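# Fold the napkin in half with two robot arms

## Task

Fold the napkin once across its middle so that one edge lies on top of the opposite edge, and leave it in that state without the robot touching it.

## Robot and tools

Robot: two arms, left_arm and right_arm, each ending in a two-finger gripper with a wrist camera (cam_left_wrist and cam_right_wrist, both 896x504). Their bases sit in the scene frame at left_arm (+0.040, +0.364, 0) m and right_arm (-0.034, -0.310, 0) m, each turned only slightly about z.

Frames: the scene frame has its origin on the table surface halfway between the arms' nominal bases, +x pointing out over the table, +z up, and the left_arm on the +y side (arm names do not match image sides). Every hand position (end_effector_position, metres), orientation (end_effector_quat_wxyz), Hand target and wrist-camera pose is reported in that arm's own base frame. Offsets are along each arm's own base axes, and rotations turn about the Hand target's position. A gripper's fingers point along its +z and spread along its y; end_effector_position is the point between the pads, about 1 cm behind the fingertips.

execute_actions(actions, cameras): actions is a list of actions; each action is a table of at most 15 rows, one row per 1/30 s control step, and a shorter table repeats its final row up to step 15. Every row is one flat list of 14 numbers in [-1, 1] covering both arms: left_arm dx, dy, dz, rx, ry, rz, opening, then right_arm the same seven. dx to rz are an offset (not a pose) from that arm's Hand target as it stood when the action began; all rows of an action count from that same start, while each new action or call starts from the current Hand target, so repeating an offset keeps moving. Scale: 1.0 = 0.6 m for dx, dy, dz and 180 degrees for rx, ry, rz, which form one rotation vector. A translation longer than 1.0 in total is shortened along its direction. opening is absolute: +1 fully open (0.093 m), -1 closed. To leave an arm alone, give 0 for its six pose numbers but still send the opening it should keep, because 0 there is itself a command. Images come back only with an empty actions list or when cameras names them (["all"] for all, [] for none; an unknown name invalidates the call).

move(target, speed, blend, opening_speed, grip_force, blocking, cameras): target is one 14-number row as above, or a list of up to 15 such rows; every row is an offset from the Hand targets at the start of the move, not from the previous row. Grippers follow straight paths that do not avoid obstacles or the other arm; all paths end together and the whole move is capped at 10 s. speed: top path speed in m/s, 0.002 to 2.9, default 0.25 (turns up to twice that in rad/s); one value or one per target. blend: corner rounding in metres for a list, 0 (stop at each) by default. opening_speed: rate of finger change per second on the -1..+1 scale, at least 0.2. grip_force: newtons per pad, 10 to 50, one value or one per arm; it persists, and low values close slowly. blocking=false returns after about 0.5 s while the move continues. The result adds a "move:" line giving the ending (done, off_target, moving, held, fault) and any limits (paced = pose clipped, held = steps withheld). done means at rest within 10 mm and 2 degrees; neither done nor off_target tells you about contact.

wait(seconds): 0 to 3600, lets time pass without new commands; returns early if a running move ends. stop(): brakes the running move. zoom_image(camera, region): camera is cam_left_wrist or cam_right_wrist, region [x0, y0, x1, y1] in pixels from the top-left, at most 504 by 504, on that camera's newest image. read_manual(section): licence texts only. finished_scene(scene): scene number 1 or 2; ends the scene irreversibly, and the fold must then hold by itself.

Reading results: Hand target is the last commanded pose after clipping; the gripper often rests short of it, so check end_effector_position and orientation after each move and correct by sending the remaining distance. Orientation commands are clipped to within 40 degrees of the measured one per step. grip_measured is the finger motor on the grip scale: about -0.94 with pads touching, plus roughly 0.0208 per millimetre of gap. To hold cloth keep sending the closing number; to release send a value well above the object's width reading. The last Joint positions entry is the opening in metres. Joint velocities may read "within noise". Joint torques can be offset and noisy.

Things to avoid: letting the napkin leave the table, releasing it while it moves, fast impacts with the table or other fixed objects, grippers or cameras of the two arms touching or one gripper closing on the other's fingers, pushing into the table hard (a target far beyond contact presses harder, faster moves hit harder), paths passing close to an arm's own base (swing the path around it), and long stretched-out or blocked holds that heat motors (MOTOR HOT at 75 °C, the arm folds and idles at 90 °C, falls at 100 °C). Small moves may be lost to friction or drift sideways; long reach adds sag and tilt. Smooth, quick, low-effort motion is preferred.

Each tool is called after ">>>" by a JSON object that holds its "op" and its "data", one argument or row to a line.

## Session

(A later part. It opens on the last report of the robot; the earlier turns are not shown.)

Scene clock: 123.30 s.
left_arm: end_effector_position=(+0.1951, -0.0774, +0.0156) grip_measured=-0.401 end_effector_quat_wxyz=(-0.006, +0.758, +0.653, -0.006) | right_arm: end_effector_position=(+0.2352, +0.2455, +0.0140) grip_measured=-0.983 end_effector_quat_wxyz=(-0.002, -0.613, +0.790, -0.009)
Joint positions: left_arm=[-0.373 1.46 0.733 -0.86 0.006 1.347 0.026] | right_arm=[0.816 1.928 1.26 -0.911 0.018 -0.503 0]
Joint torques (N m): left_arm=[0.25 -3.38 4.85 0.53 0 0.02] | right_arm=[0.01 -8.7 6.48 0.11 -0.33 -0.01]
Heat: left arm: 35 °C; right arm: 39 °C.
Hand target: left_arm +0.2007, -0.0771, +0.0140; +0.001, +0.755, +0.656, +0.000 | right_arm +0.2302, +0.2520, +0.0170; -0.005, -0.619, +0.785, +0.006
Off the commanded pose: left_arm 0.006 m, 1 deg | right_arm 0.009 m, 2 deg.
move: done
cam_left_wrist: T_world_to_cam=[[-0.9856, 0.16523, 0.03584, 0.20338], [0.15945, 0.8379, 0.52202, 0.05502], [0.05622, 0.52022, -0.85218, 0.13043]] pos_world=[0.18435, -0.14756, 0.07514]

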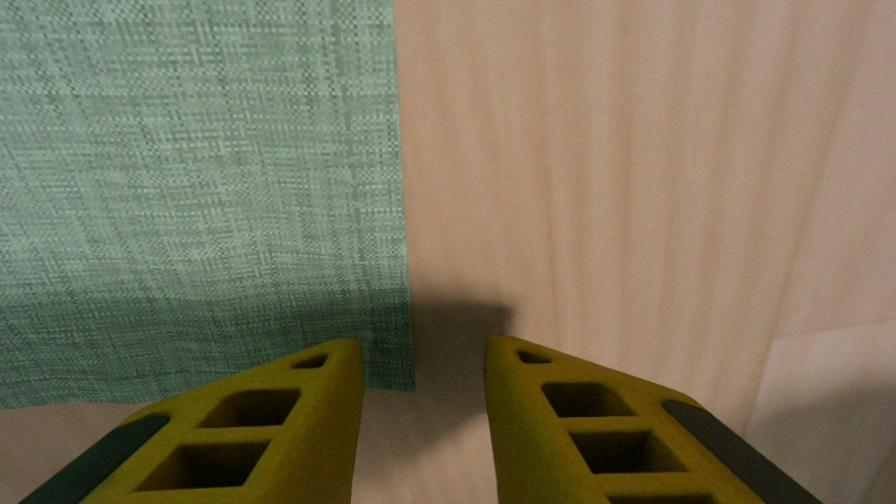

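>>> {"op": "move", "data": {
  "target": [
    [0, 0, -0.0197, 0, 0, 0, -0.4, 0, 0, 0, 0, 0, 0, -1.0],
    [0, 0, -0.0197, 0, 0, 0, -1.0, 0, 0, 0, 0, 0, 0, -1.0]
  ],
  "speed": 0.06,
  "opening_speed": 0.5,
  "cameras": ["cam_left_wrist"]
}}

Scene clock: 126.00 s.
left_arm: end_effector_position=(+0.2024, -0.0788, +0.0098) grip_measured=-0.990 end_effector_quat_wxyz=(+0.008, +0.755, +0.656, +0.001) | right_arm: end_effector_position=(+0.2352, +0.2455, +0.0140) grip_measured=-0.983 end_effector_quat_wxyz=(-0.002, -0.613, +0.790, -0.009)
Joint positions: left_arm=[-0.367 1.472 0.718 -0.802 0.006 1.344 0] | right_arm=[0.816 1.928 1.26 -0.911 0.018 -0.503 0]
Joint torques (N m): left_arm=[0.24 -2.28 3.54 0.56 0 0.02] | right_arm=[0.02 -8.72 6.48 0.11 -0.34 -0.01]
Heat: left arm: 34 °C; right arm: 39 °C.
Hand target: left_arm +0.2007, -0.0771, +0.0022; +0.001, +0.755, +0.656, +0.000 | right_arm +0.2302, +0.2520, +0.0170; -0.005, -0.619, +0.785, +0.006
Off the commanded pose: left_arm 0.008 m, 1 deg | right_arm 0.009 m, 2 deg.
move: done
cam_left_wrist: T_world_to_cam=[[-0.98768, 0.15636, 0.0059, 0.21104], [0.13686, 0.84501, 0.51694, 0.06323], [0.07584, 0.51138, -0.856, 0.12124]] pos_world=[0.19059, -0.14843, 0.06985]

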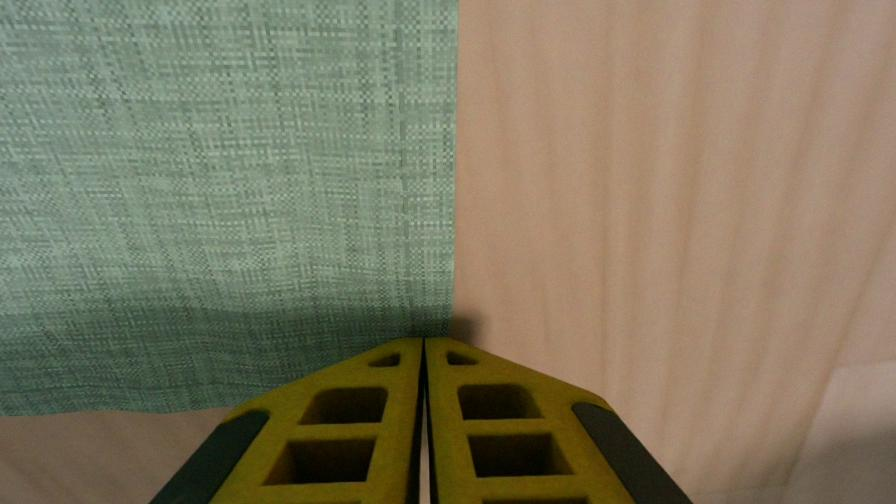

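>>> {"op": "move", "data": {
  "target": [
    [-0.0083, 0, 0.0713, 0, 0, 0, -1.0, 0, 0, 0, 0, 0, 0, -1.0],
    [-0.0083, 0, 0.0713, 0, 0, 0, -0.4, 0, 0, 0, 0, 0, 0, -1.0]
  ],
  "speed": 0.1,
  "cameras": ["cam_left_wrist"]
}}

Scene clock: 130.17 s.
left_arm: end_effector_position=(+0.1863, -0.0729, +0.0320) grip_measured=-0.401 end_effector_quat_wxyz=(-0.021, +0.755, +0.655, -0.014) | right_arm: end_effector_position=(+0.2352, +0.2455, +0.0140) grip_measured=-0.983 end_effector_quat_wxyz=(-0.002, -0.613, +0.790, -0.009)
Joint positions: left_arm=[-0.368 1.422 0.772 -0.971 0.006 1.344 0.026] | right_arm=[0.816 1.928 1.26 -0.911 0.018 -0.503 0]
Joint torques (N m): left_arm=[-0.55 -6.5 7.71 0.03 0.01 -0.06] | right_arm=[0.01 -8.72 6.48 0.11 -0.33 -0.01]
Heat: left arm: 34 °C; right arm: 39 °C.
Hand target: left_arm +0.1957, -0.0771, +0.0449; +0.001, +0.755, +0.656, +0.000 | right_arm +0.2302, +0.2520, +0.0170; -0.005, -0.619, +0.785, +0.006
Off the commanded pose: left_arm 0.017 m, 3 deg | right_arm 0.009 m, 2 deg.
move: off_target (left_arm); target 2's new opening was sent with left_arm's hand 0.017 m and 3 deg from that target
cam_left_wrist: T_world_to_cam=[[-0.98519, 0.15704, 0.06888, 0.19166], [0.16958, 0.83265, 0.5272, 0.04165], [0.02543, 0.53107, -0.84695, 0.14898]] pos_world=[0.17797, -0.1439, 0.09102]

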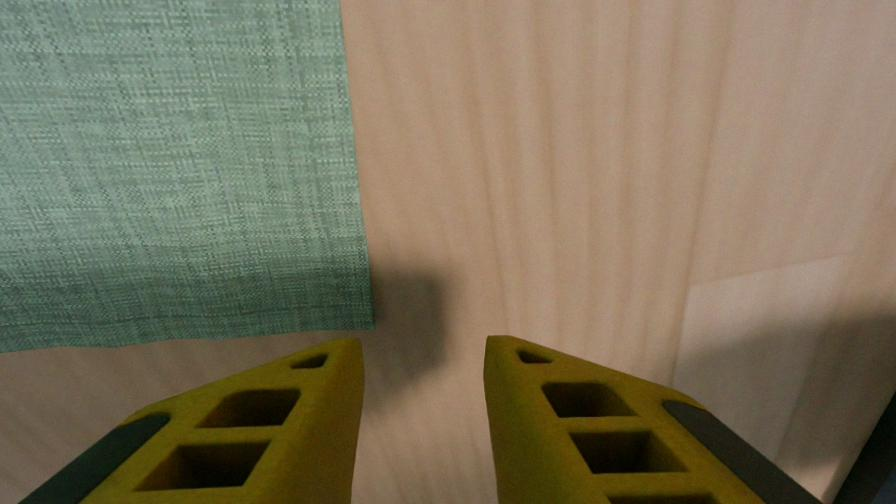

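>>> {"op": "move", "data": {
  "target": [0.014, -0.0023, -0.0515, -0.0015, -0.011, 0, -0.4, 0, 0, 0, 0, 0, 0, -1.0],
  "speed": 0.08,
  "cameras": ["cam_left_wrist"]
}}

Scene clock: 132.23 s.
left_arm: end_effector_position=(+0.1993, -0.0769, +0.0157) grip_measured=-0.401 end_effector_quat_wxyz=(+0.008, +0.755, +0.656, +0.004) | right_arm: end_effector_position=(+0.2352, +0.2455, +0.0140) grip_measured=-0.983 end_effector_quat_wxyz=(-0.002, -0.613, +0.790, -0.009)
Joint positions: left_arm=[-0.368 1.442 0.718 -0.829 0 1.344 0.026] | right_arm=[0.816 1.928 1.26 -0.911 0.018 -0.503 0]
Joint torques (N m): left_arm=[-0.39 -3.22 4.89 0.62 -0.03 -0.04] | right_arm=[0.02 -8.7 6.49 0.11 -0.34 -0.01]
Heat: left arm: 34 °C; right arm: 39 °C.
Hand target: left_arm +0.2041, -0.0785, +0.0140; +0.014, +0.755, +0.656, +0.011 | right_arm +0.2302, +0.2520, +0.0170; -0.005, -0.619, +0.785, +0.006
Off the commanded pose: left_arm 0.005 m, 1 deg | right_arm 0.009 m, 2 deg.
move: done
cam_left_wrist: T_world_to_cam=[[-0.98747, 0.15778, 0.00159, 0.20776], [0.13543, 0.84238, 0.52159, 0.05899], [0.08096, 0.51527, -0.8532, 0.12474]] pos_world=[0.18707, -0.14674, 0.07533]

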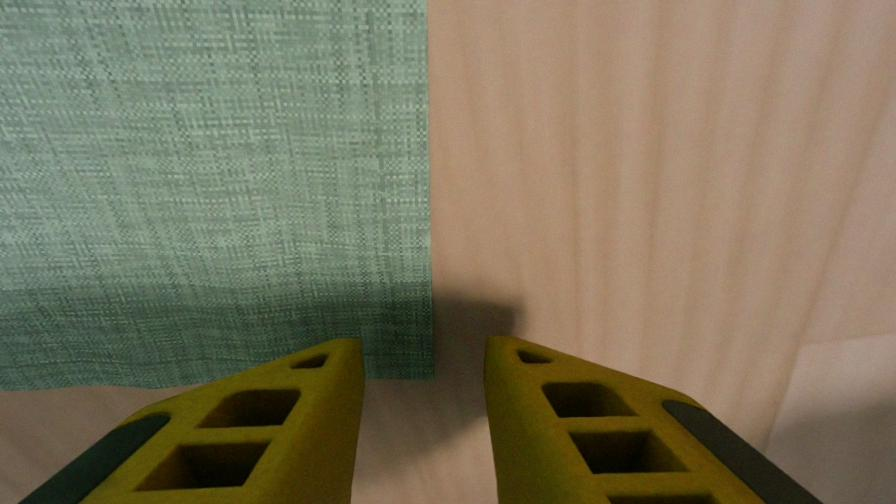

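>>> {"op": "move", "data": {
  "target": [
    [0, 0, -0.0205, 0, 0, 0, -0.4, 0, 0, 0, 0, 0, 0, -1.0],
    [0, 0, -0.0205, 0, 0, 0, -1.0, 0, 0, 0, 0, 0, 0, -1.0]
  ],
  "speed": 0.06,
  "opening_speed": 0.5,
  "cameras": ["cam_left_wrist"]
}}

Scene clock: 134.97 s.
left_arm: end_effector_position=(+0.2078, -0.0782, +0.0103) grip_measured=-0.989 end_effector_quat_wxyz=(+0.022, +0.753, +0.657, +0.015) | right_arm: end_effector_position=(+0.2352, +0.2455, +0.0140) grip_measured=-0.983 end_effector_quat_wxyz=(-0.002, -0.613, +0.790, -0.009)
Joint positions: left_arm=[-0.364 1.454 0.703 -0.767 -0.005 1.344 0] | right_arm=[0.816 1.928 1.26 -0.911 0.018 -0.503 0]
Joint torques (N m): left_arm=[-0.39 -2.13 3.51 0.65 0.02 -0.04] | right_arm=[0.02 -8.72 6.48 0.11 -0.33 -0.01]
Heat: left arm: 34 °C; right arm: 39 °C.
Hand target: left_arm +0.2041, -0.0785, +0.0017; +0.014, +0.755, +0.656, +0.011 | right_arm +0.2302, +0.2520, +0.0170; -0.005, -0.619, +0.785, +0.006
Off the commanded pose: left_arm 0.009 m, 1 deg | right_arm 0.009 m, 2 deg.
move: done
cam_left_wrist: T_world_to_cam=[[-0.98766, 0.15293, -0.03382, 0.21644], [0.11343, 0.84732, 0.51883, 0.06676], [0.108, 0.50859, -0.85421, 0.11396]] pos_world=[0.19389, -0.14762, 0.07002]

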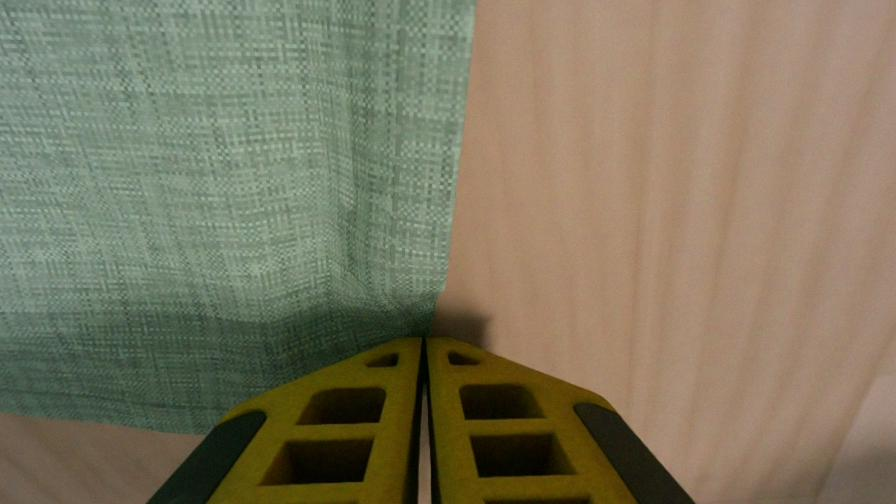

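>>> {"op": "zoom_image", "data": {
  "camera": "cam_left_wrist",
  "region": [250, 200, 600, 450]
}}

Scaled by 1.440 from the camera's image (finer frame: 1280x720).

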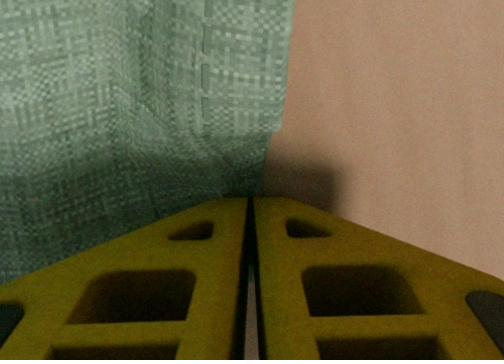

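>>> {"op": "move", "data": {
  "target": [0.005, 0, 0.0963, 0, 0, 0, -1.0, 0.005, 0, 0.0717, 0, 0, 0, -1.0],
  "speed": 0.08,
  "cameras": ["all"]
}}

Scene clock: 136.87 s.
left_arm: end_effector_position=(+0.1979, -0.0763, +0.0451) grip_measured=-0.990 end_effector_quat_wxyz=(-0.009, +0.757, +0.654, -0.001) | right_arm: end_effector_position=(+0.2292, +0.2471, +0.0411) grip_measured=-0.983 end_effector_quat_wxyz=(-0.025, -0.616, +0.787, -0.006)
Joint positions: left_arm=[-0.373 1.416 0.824 -0.995 -0.006 1.344 0] | right_arm=[0.825 1.918 1.362 -1.066 0.004 -0.503 0]
Joint torques (N m): left_arm=[0.12 -6.8 8.02 0.09 0.03 0.01] | right_arm=[-0.69 -12.14 8.06 -0.06 -0.22 -0.08]
Heat: left arm: 34 °C; right arm: 39 °C.
Hand target: left_arm +0.2071, -0.0785, +0.0595; +0.014, +0.755, +0.656, +0.011 | right_arm +0.2332, +0.2520, +0.0601; -0.005, -0.619, +0.785, +0.006
Off the commanded pose: left_arm 0.017 m, 3 deg | right_arm 0.020 m, 3 deg.
move: off_target (left_arm, right_arm)
cam_left_wrist: T_world_to_cam=[[-0.98623, 0.162, 0.03331, 0.20493], [0.15469, 0.83227, 0.53235, 0.03817], [0.05852, 0.53017, -0.84587, 0.15491]] pos_world=[0.18714, -0.14709, 0.10389]
cam_right_wrist: T_world_to_cam=[[0.97374, -0.22764, 0.00369, -0.17245], [-0.19794, -0.83844, 0.50778, 0.26506], [-0.11249, -0.49518, -0.86148, 0.2672]] pos_world=[0.25044, 0.31529, 0.09623]

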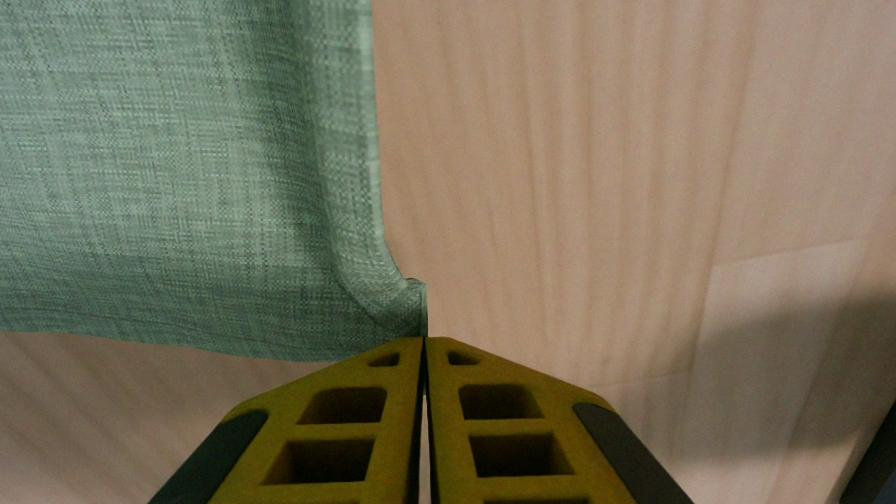

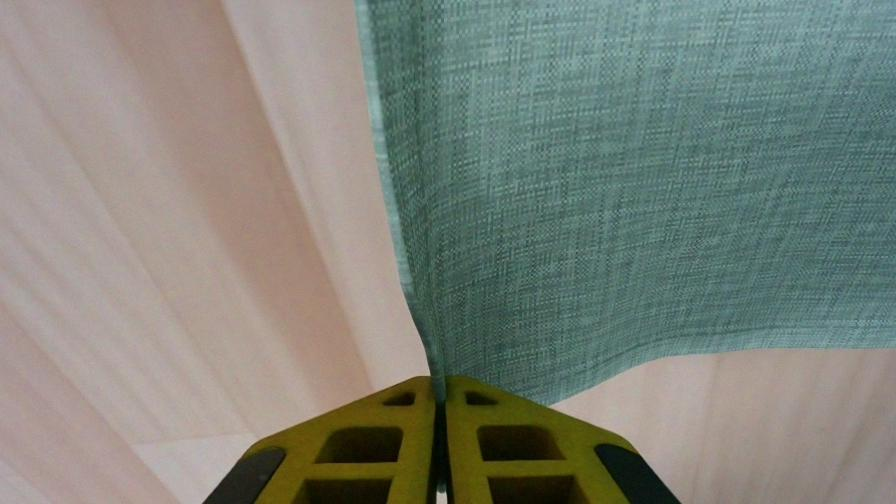

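>>> {"op": "zoom_image", "data": {
  "camera": "cam_left_wrist",
  "region": [200, 130, 560, 390]
}}

>>> {"op": "zoom_image", "data": {
  "camera": "cam_right_wrist",
  "region": [280, 200, 640, 460]
}}

Scaled by 1.400 from the camera's image (finer frame: 1280x720).

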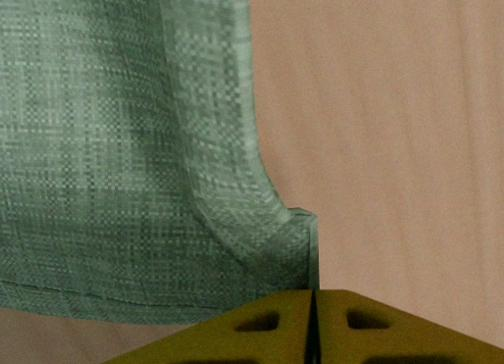

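Scaled by 1.400 from the camera's image (finer frame: 1280x720).

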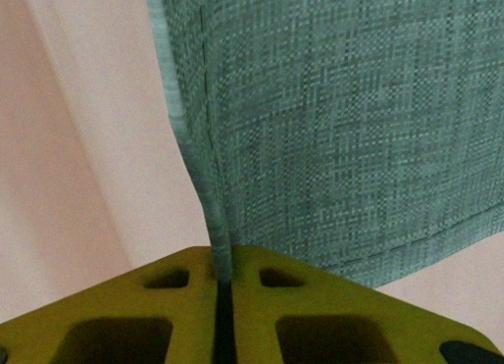

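>>> {"op": "move", "data": {
  "target": [
    [0.0965, -0.0108, 0.0758, -0.0046, -0.033, 0, -1.0, 0.095, -0.0228, 0.0748, -0.0117, -0.0486, 0, -1.0],
    [0.2048, -0.0242, 0.1592, -0.0093, -0.066, 0, -1.0, 0.2012, -0.0482, 0.1582, -0.0194, -0.081, 0, -1.0],
    [0.3215, -0.0408, 0.1925, -0.0139, -0.099, 0, -1.0, 0.3158, -0.0757, 0.1915, -0.0272, -0.1134, 0, -1.0],
    [0.4382, -0.0558, 0.1675, -0.0193, -0.1375, 0, -1.0, 0.4305, -0.1032, 0.1665, -0.0362, -0.1512, 0, -1.0],
    [0.5215, -0.0675, 0.1092, -0.0224, -0.1595, 0, -1.0, 0.5122, -0.1228, 0.1082, -0.0414, -0.1728, 0, -1.0],
    [0.5548, -0.0725, 0.0675, -0.0232, -0.165, 0, -1.0, 0.545, -0.1307, 0.0665, -0.0427, -0.1782, 0, -1.0]
  ],
  "speed": 0.12,
  "blend": 0.03,
  "cameras": ["all"]
}}

Scene clock: 149.77 s.
left_arm: end_effector_position=(+0.5185, -0.1257, +0.0851) grip_measured=-0.990 end_effector_quat_wxyz=(+0.184, +0.737, +0.633, +0.153) | right_arm: end_effector_position=(+0.5436, +0.1775, +0.0859) grip_measured=-0.983 end_effector_quat_wxyz=(+0.146, -0.606, +0.756, -0.197)
Joint positions: left_arm=[-0.25 2.18 1.819 -0.73 -0.038 1.482 0] | right_arm=[0.402 2.467 2.322 -1.021 0.296 -1.011 0]
Joint torques (N m): left_arm=[0.75 -10.48 9.74 1.84 -0.08 0.11] | right_arm=[-0.91 -13.49 9.59 1.49 0.21 -0.06]
Heat: left arm: 36 °C; right arm: 42 °C.
Hand target: left_arm +0.5400, -0.1220, +0.1000; +0.208, +0.726, +0.630, +0.181 | right_arm +0.5602, +0.1736, +0.1000; +0.171, -0.595, +0.754, -0.218
Off the commanded pose: left_arm 0.026 m, 4 deg | right_arm 0.022 m, 4 deg.
move: off_target (left_arm, right_arm); blend cut to 0.0161 m at target 5
cam_left_wrist: T_world_to_cam=[[-0.88177, 0.15053, -0.44701, 0.51301], [-0.08833, 0.87825, 0.46998, 0.14557], [0.46333, 0.4539, -0.76112, -0.03049]] pos_world=[0.47934, -0.19123, 0.1377]
cam_right_wrist: T_world_to_cam=[[0.85039, -0.17172, 0.49735, -0.47982], [-0.4118, -0.80558, 0.42599, 0.36368], [0.3275, -0.56706, -0.75577, 0.07122]] pos_world=[0.53447, 0.25096, 0.13754]

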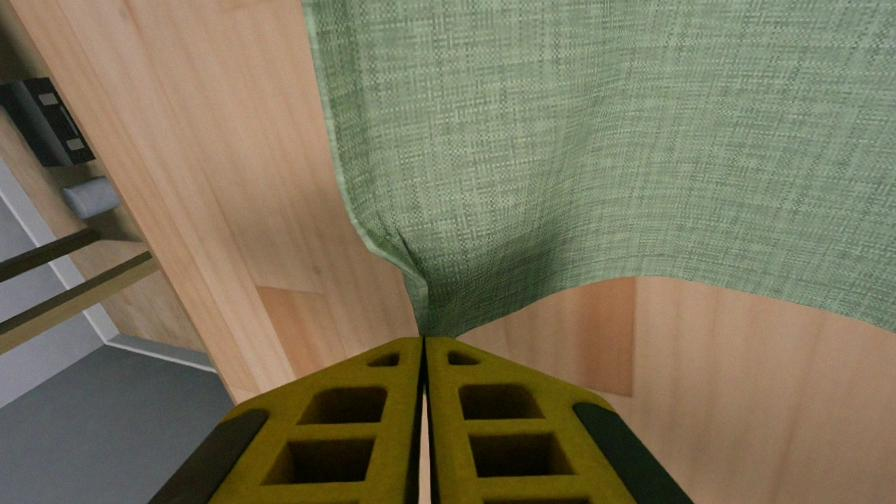

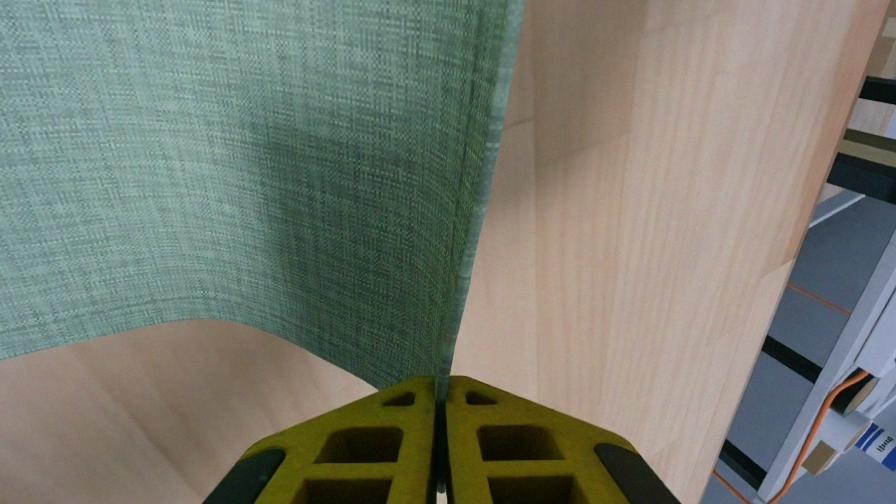

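>>> {"op": "move", "data": {
  "target": [0.03, 0.0, -0.0667, 0, 0, 0, -1.0, 0.03, -0.0072, -0.0667, 0, 0, 0, -1.0],
  "speed": 0.08,
  "cameras": ["all"]
}}

Scene clock: 152.93 s.
left_arm: end_effector_position=(+0.5365, -0.1251, +0.0467) grip_measured=-0.990 end_effector_quat_wxyz=(+0.184, +0.736, +0.633, +0.155) | right_arm: end_effector_position=(+0.5621, +0.1727, +0.0475) grip_measured=-0.983 end_effector_quat_wxyz=(+0.146, -0.605, +0.756, -0.201)
Joint positions: left_arm=[-0.241 2.278 1.826 -0.635 -0.038 1.489 0] | right_arm=[0.382 2.552 2.322 -0.928 0.296 -1.031 0]
Joint torques (N m): left_arm=[0.77 -11.04 9.68 1.85 -0.03 0.11] | right_arm=[-0.95 -14.09 9.25 1.51 0.11 -0.06]
Heat: left arm: 36 °C; right arm: 43 °C.
Hand target: left_arm +0.5580, -0.1220, +0.0600; +0.208, +0.726, +0.630, +0.181 | right_arm +0.5782, +0.1692, +0.0599; +0.171, -0.595, +0.754, -0.218
Off the commanded pose: left_arm 0.026 m, 4 deg | right_arm 0.021 m, 4 deg.
move: off_target (left_arm, right_arm)
cam_left_wrist: T_world_to_cam=[[-0.88053, 0.14968, -0.44973, 0.51092], [-0.09212, 0.87669, 0.47215, 0.16638], [0.46495, 0.45717, -0.75816, -0.0689]] pos_world=[0.49724, -0.19084, 0.09898]
cam_right_wrist: T_world_to_cam=[[0.84694, -0.17094, 0.50345, -0.47579], [-0.41635, -0.80214, 0.42805, 0.38565], [0.33067, -0.57215, -0.75054, 0.03225]] pos_world=[0.55287, 0.24646, 0.09866]

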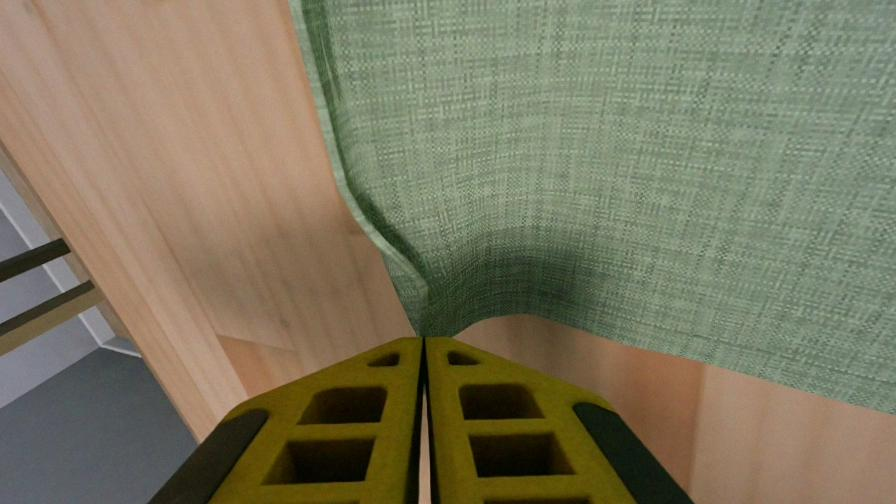

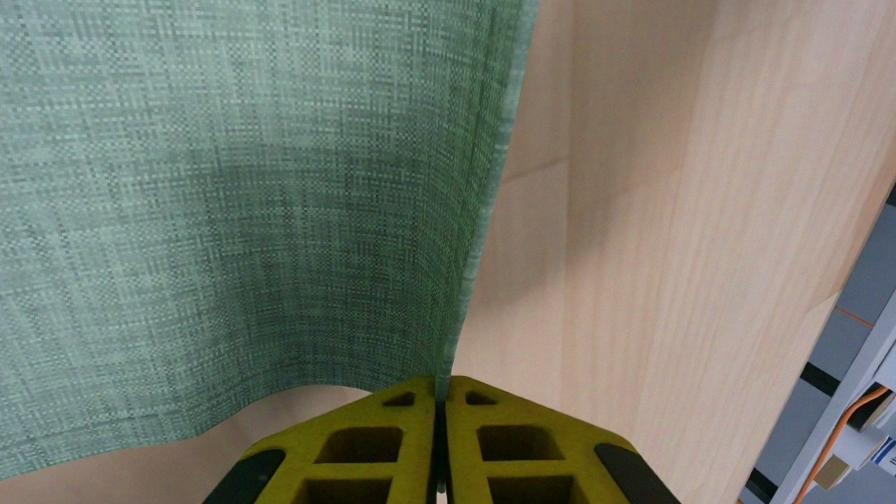

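>>> {"op": "move", "data": {
  "target": [-0.1417, 0.02, 0.0917, 0, 0, 0, -1.0, -0.1377, 0.033, 0.0917, 0, 0, 0, -1.0],
  "speed": 0.1,
  "cameras": ["all"]
}}

Scene clock: 157.37 s.
left_arm: end_effector_position=(+0.4704, -0.1127, +0.0876) grip_measured=-0.990 end_effector_quat_wxyz=(+0.187, +0.738, +0.630, +0.157) | right_arm: end_effector_position=(+0.4907, +0.1919, +0.0897) grip_measured=-0.983 end_effector_quat_wxyz=(+0.143, -0.614, +0.750, -0.202)
Joint positions: left_arm=[-0.249 1.972 1.511 -0.618 -0.038 1.489 0] | right_arm=[0.477 2.247 1.954 -0.896 0.331 -0.96 0]
Joint torques (N m): left_arm=[-0.39 -15.1 5.9 1.45 -0.11 -0.06] | right_arm=[0.01 -16.72 6.04 1.25 0.23 0.27]
Heat: left arm: 36 °C; right arm: 45 °C.
Hand target: left_arm +0.4730, -0.1100, +0.1150; +0.208, +0.726, +0.630, +0.181 | right_arm +0.4956, +0.1890, +0.1150; +0.171, -0.595, +0.754, -0.218
Off the commanded pose: left_arm 0.028 m, 4 deg | right_arm 0.026 m, 4 deg.
move: off_target (left_arm, right_arm)
cam_left_wrist: T_world_to_cam=[[-0.87601, 0.15556, -0.45652, 0.46849], [-0.08886, 0.87829, 0.4698, 0.12898], [0.47404, 0.45211, -0.75557, -0.01801]] pos_world=[0.4304, -0.17802, 0.13967]
cam_right_wrist: T_world_to_cam=[[0.85282, -0.14942, 0.50037, -0.44006], [-0.39821, -0.80596, 0.43802, 0.34413], [0.33783, -0.57281, -0.74684, 0.09481]] pos_world=[0.4803, 0.26591, 0.14026]

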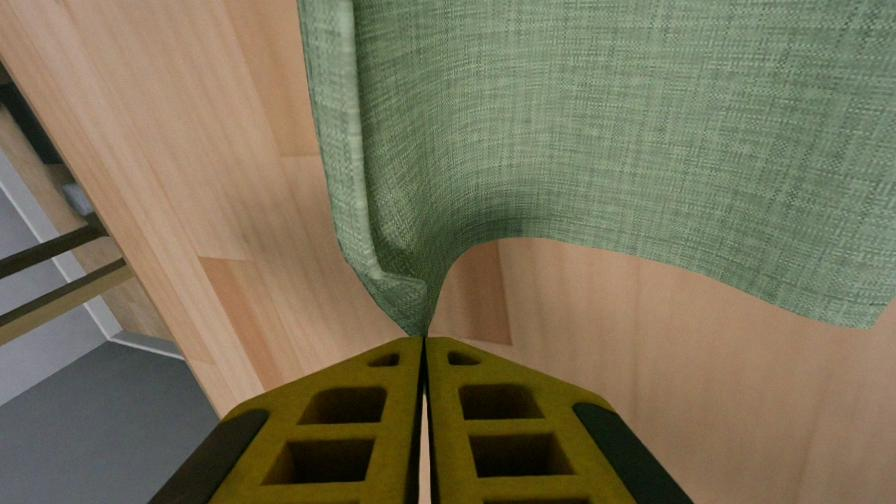

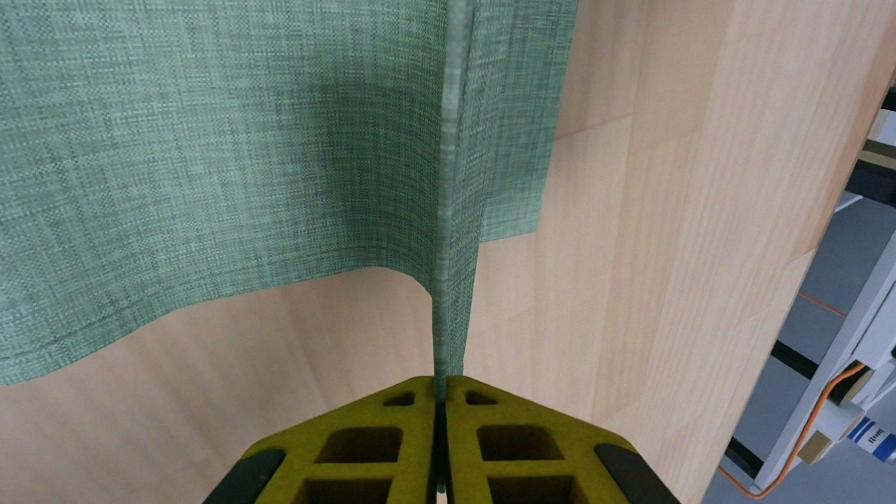

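>>> {"op": "zoom_image", "data": {
  "camera": "cam_left_wrist",
  "region": [250, 60, 550, 340]
}}

>>> {"op": "zoom_image", "data": {
  "camera": "cam_left_wrist",
  "region": [640, 160, 896, 360]
}}

>>> {"op": "zoom_image", "data": {
  "camera": "cam_right_wrist",
  "region": [380, 130, 680, 400]
}}

Scaled by 1.680 from the camera's image (finer frame: 1280x720).

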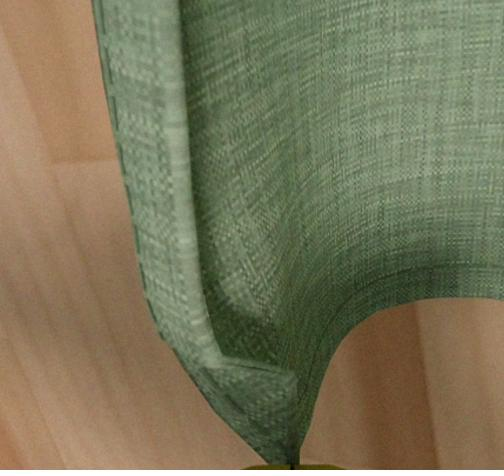

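Scaled by 1.969 from the camera's image (finer frame: 1280x720).

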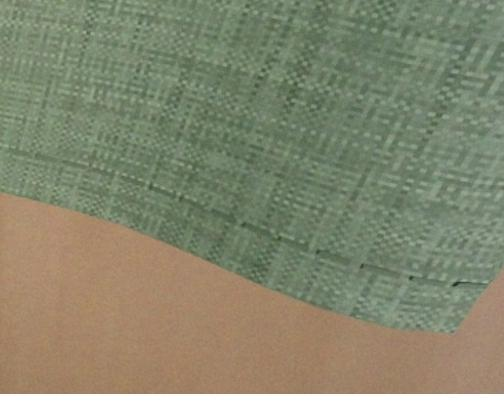

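Scaled by 1.680 from the camera's image (finer frame: 1280x720).

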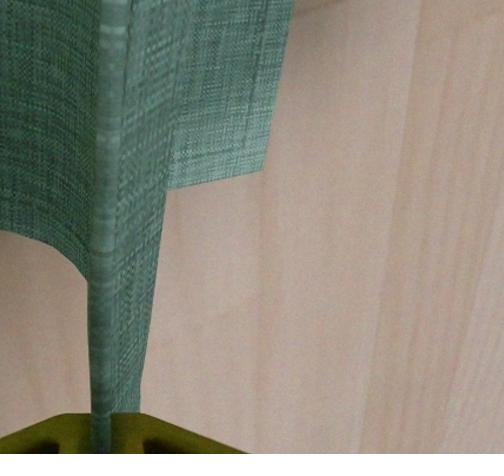

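>>> {"op": "move", "data": {
  "target": [
    [0.0833, -0.01, -0.0167, 0, 0, 0, -1.0, 0.0762, -0.0153, -0.0167, 0, 0, 0, -1.0],
    [0.1417, -0.0158, -0.1, 0, 0, 0, -1.0, 0.129, -0.0258, -0.1, 0, 0, 0, -1.0],
    [0.145, -0.0158, -0.1333, 0, 0, 0, -1.0, 0.1307, -0.0258, -0.1333, 0, 0, 0, -1.0]
  ],
  "speed": 0.1,
  "blend": 0.02,
  "cameras": ["all"]
}}

Scene clock: 161.83 s.
left_arm: end_effector_position=(+0.5423, -0.1239, +0.0269) grip_measured=-0.990 end_effector_quat_wxyz=(+0.188, +0.735, +0.631, +0.160) | right_arm: end_effector_position=(+0.5644, +0.1760, +0.0338) grip_measured=-0.983 end_effector_quat_wxyz=(+0.155, -0.599, +0.755, -0.215)
Joint positions: left_arm=[-0.236 2.31 1.793 -0.556 -0.038 1.496 0] | right_arm=[0.392 2.543 2.236 -0.827 0.322 -1.021 0]
Joint torques (N m): left_arm=[0.8 -11.18 8.34 1.89 0.04 0.11] | right_arm=[-0.95 -13.83 6.78 1.57 -0.07 -0.06]
Heat: left arm: 36 °C; right arm: 46 °C.
Hand target: left_arm +0.5600, -0.1195, +0.0350; +0.208, +0.726, +0.630, +0.181 | right_arm +0.5740, +0.1736, +0.0350; +0.171, -0.595, +0.754, -0.218
Off the commanded pose: left_arm 0.020 m, 3 deg | right_arm 0.010 m, 2 deg.
move: off_target (left_arm); blend cut to 0.01 m at target 2
cam_left_wrist: T_world_to_cam=[[-0.8741, 0.15025, -0.46193, 0.50387], [-0.09788, 0.87697, 0.47047, 0.17838], [0.47579, 0.45645, -0.75185, -0.09334]] pos_world=[0.50231, -0.18954, 0.07865]
cam_right_wrist: T_world_to_cam=[[0.82851, -0.17337, 0.53246, -0.46048], [-0.43674, -0.79517, 0.42066, 0.40558], [0.35047, -0.58107, -0.73453, 0.01288]] pos_world=[0.55413, 0.25015, 0.08404]

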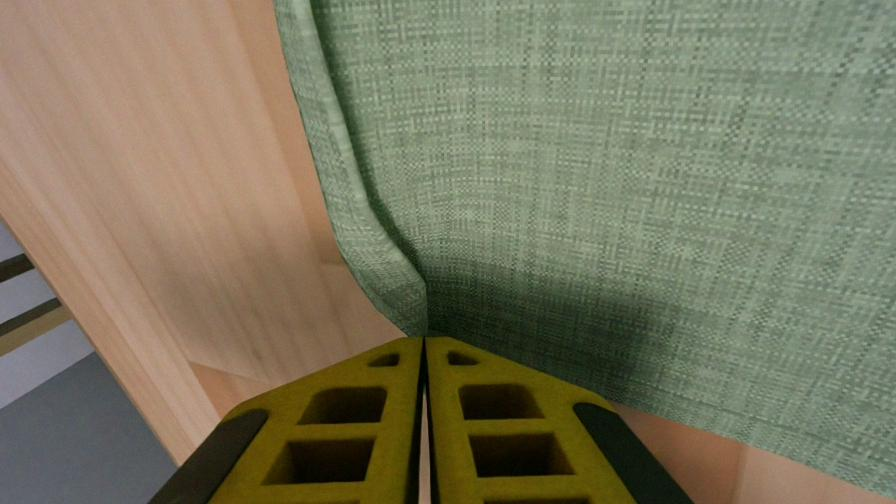

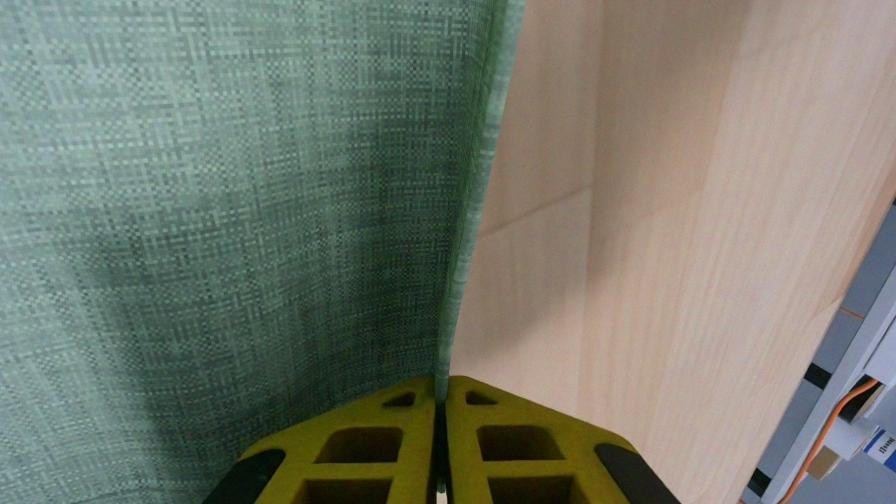

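>>> {"op": "move", "data": {
  "target": [0, 0, -0.0133, 0, 0, 0, -1.0, -0.008, 0.0, -0.0133, 0, 0, 0, -1.0],
  "speed": 0.05,
  "cameras": ["all"]
}}

Scene clock: 163.23 s.
left_arm: end_effector_position=(+0.5467, -0.1249, +0.0257) grip_measured=-0.990 end_effector_quat_wxyz=(+0.195, +0.733, +0.630, +0.165) | right_arm: end_effector_position=(+0.5622, +0.1753, +0.0213) grip_measured=-0.983 end_effector_quat_wxyz=(+0.153, -0.600, +0.755, -0.214)
Joint positions: left_arm=[-0.236 2.318 1.793 -0.532 -0.038 1.496 0] | right_arm=[0.392 2.541 2.185 -0.782 0.32 -1.021 0]
Joint torques (N m): left_arm=[0.8 -11.04 7.06 1.93 0.05 0.11] | right_arm=[-0.65 -15.54 5.12 1.58 -0.05 -0.02]
Heat: left arm: 36 °C; right arm: 47 °C.
Hand target: left_arm +0.5600, -0.1195, +0.0271; +0.208, +0.726, +0.630, +0.181 | right_arm +0.5692, +0.1736, +0.0270; +0.171, -0.595, +0.754, -0.218
Off the commanded pose: left_arm 0.014 m, 3 deg | right_arm 0.009 m, 2 deg.
move: off_target (left_arm)
cam_left_wrist: T_world_to_cam=[[-0.86638, 0.14833, -0.47684, 0.50325], [-0.10563, 0.87883, 0.46529, 0.18495], [0.48808, 0.45349, -0.74574, -0.1031]] pos_world=[0.50587, -0.19043, 0.07703]
cam_right_wrist: T_world_to_cam=[[0.83119, -0.17256, 0.52853, -0.45359], [-0.43417, -0.79527, 0.42314, 0.40787], [0.3473, -0.58118, -0.73594, 0.00596]] pos_world=[0.55204, 0.24955, 0.07153]

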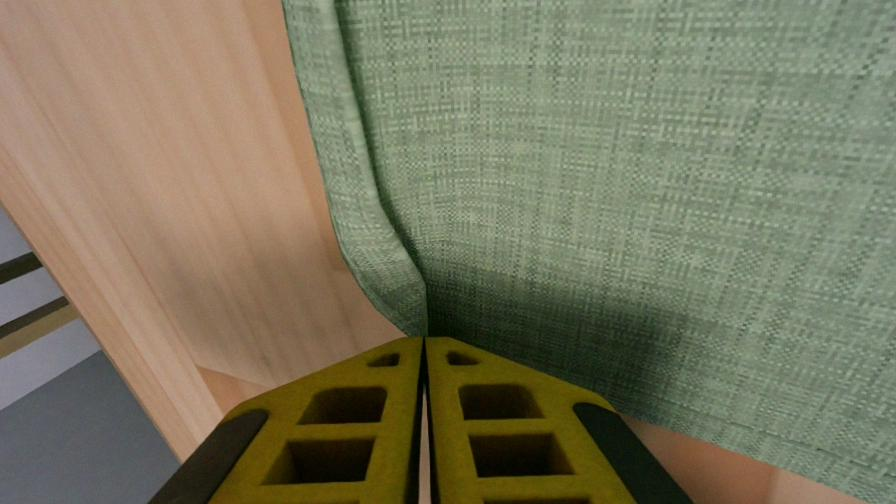

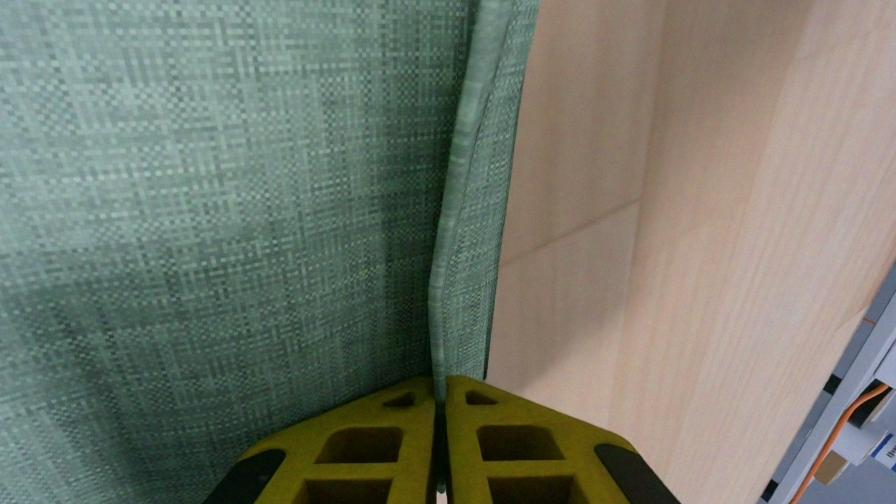

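>>> {"op": "move", "data": {
  "target": [-0.012, 0.002, -0.0167, 0, 0, 0, -1.0, -0.009, 0.002, -0.01, 0, 0, 0, -1.0],
  "speed": 0.05,
  "cameras": ["all"]
}}

Scene clock: 164.97 s.
left_arm: end_effector_position=(+0.5450, -0.1245, +0.0153) grip_measured=-0.990 end_effector_quat_wxyz=(+0.198, +0.732, +0.630, +0.168) | right_arm: end_effector_position=(+0.5619, +0.1752, +0.0207) grip_measured=-0.983 end_effector_quat_wxyz=(+0.163, -0.597, +0.755, -0.216)
Joint positions: left_arm=[-0.236 2.318 1.746 -0.475 -0.038 1.496 0] | right_arm=[0.392 2.517 2.128 -0.728 0.32 -1.021 0]
Joint torques (N m): left_arm=[0.72 -12.3 5.3 1.89 0.04 0.1] | right_arm=[-0.06 -15.01 4.71 1.48 -0.02 0.05]
Heat: left arm: 36 °C; right arm: 47 °C.
Hand target: left_arm +0.5528, -0.1183, +0.0170; +0.208, +0.726, +0.630, +0.181 | right_arm +0.5638, +0.1748, +0.0210; +0.171, -0.595, +0.754, -0.218
Off the commanded pose: left_arm 0.010 m, 2 deg | right_arm 0.002 m, 1 deg.
move: done
cam_left_wrist: T_world_to_cam=[[-0.86208, 0.14729, -0.48489, 0.49445], [-0.10978, 0.87983, 0.46243, 0.19169], [0.49474, 0.45189, -0.74232, -0.1141]] pos_world=[0.50374, -0.18992, 0.06641]
cam_right_wrist: T_world_to_cam=[[0.82054, -0.17697, 0.54351, -0.44668], [-0.44245, -0.79865, 0.40792, 0.4135], [0.36188, -0.57519, -0.73362, -0.00373]] pos_world=[0.55082, 0.24905, 0.07136]

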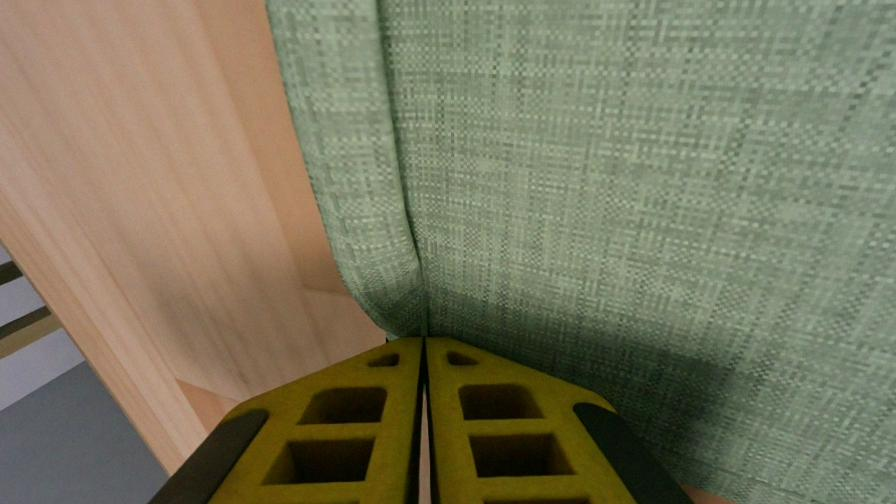

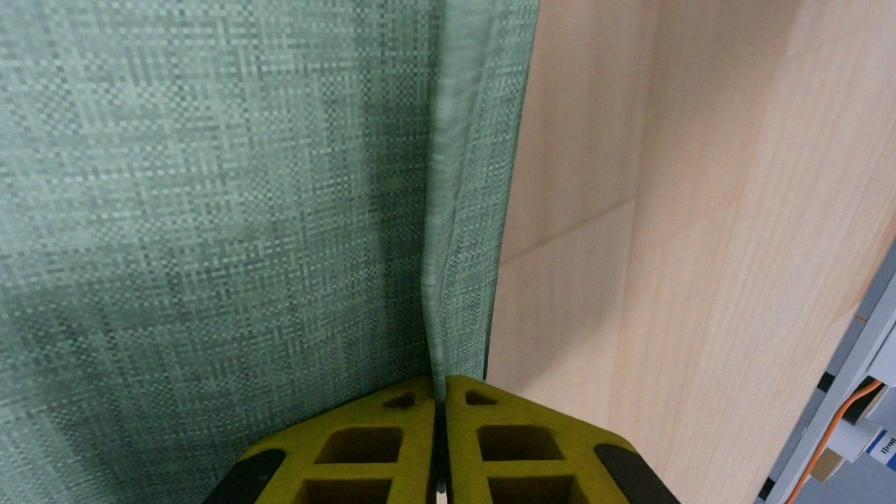

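>>> {"op": "move", "data": {
  "target": [0, 0, 0, 0, 0, 0, -0.65, 0, 0, 0, 0, 0, 0, -0.65],
  "speed": 0.05,
  "opening_speed": 0.6,
  "cameras": ["all"]
}}

Scene clock: 166.87 s.
left_arm: end_effector_position=(+0.5500, -0.1257, +0.0184) grip_measured=-0.651 end_effector_quat_wxyz=(+0.208, +0.730, +0.628, +0.174) | right_arm: end_effector_position=(+0.5664, +0.1744, +0.0235) grip_measured=-0.653 end_effector_quat_wxyz=(+0.170, -0.593, +0.754, -0.226)
Joint positions: left_arm=[-0.236 2.318 1.746 -0.451 -0.038 1.496 0.014] | right_arm=[0.392 2.517 2.128 -0.708 0.335 -1.021 0.014]
Joint torques (N m): left_arm=[0.7 -12.33 5.3 1.66 0.04 0.1] | right_arm=[-0.08 -14.97 4.74 1.29 -0.09 0.05]
Heat: left arm: 36 °C; right arm: 47 °C.
Hand target: left_arm +0.5528, -0.1183, +0.0170; +0.208, +0.726, +0.630, +0.181 | right_arm +0.5638, +0.1748, +0.0210; +0.171, -0.595, +0.754, -0.218
Off the commanded pose: left_arm 0.008 m, 1 deg | right_arm 0.004 m, 1 deg.
move: done
cam_left_wrist: T_world_to_cam=[[-0.85025, 0.14446, -0.50616, 0.49392], [-0.12073, 0.88245, 0.45466, 0.19833], [0.51234, 0.44768, -0.73286, -0.12411]] pos_world=[0.50749, -0.19081, 0.06887]
cam_right_wrist: T_world_to_cam=[[0.8062, -0.17969, 0.56369, -0.44389], [-0.45745, -0.79353, 0.4013, 0.42142], [0.3752, -0.58139, -0.72195, -0.01051]] pos_world=[0.55459, 0.24854, 0.07351]

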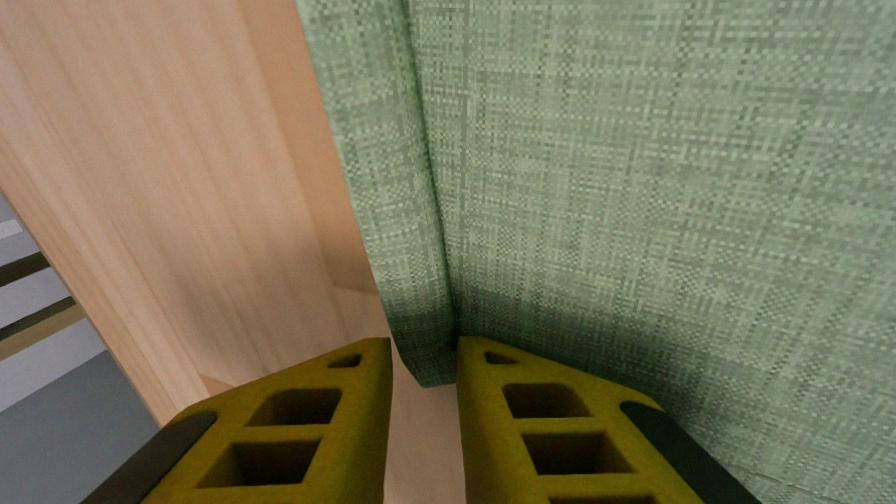

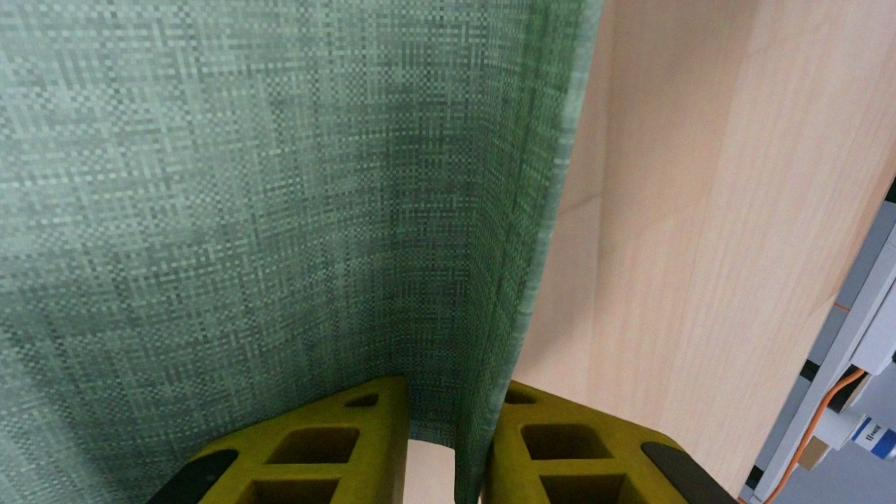

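>>> {"op": "zoom_image", "data": {
  "camera": "cam_left_wrist",
  "region": [270, 100, 570, 400]
}}

>>> {"op": "zoom_image", "data": {
  "camera": "cam_right_wrist",
  "region": [360, 200, 660, 504]
}}

Scaled by 1.680 from the camera's image (finer frame: 1280x720).

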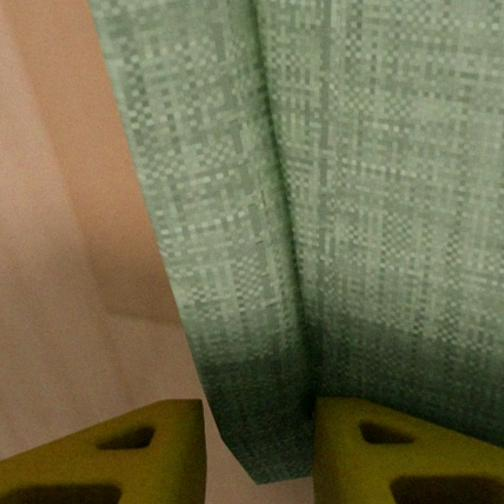

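Scaled by 1.658 from the camera's image (finer frame: 1280x720).

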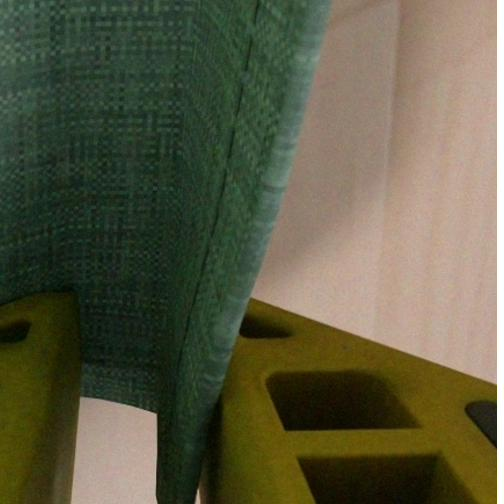

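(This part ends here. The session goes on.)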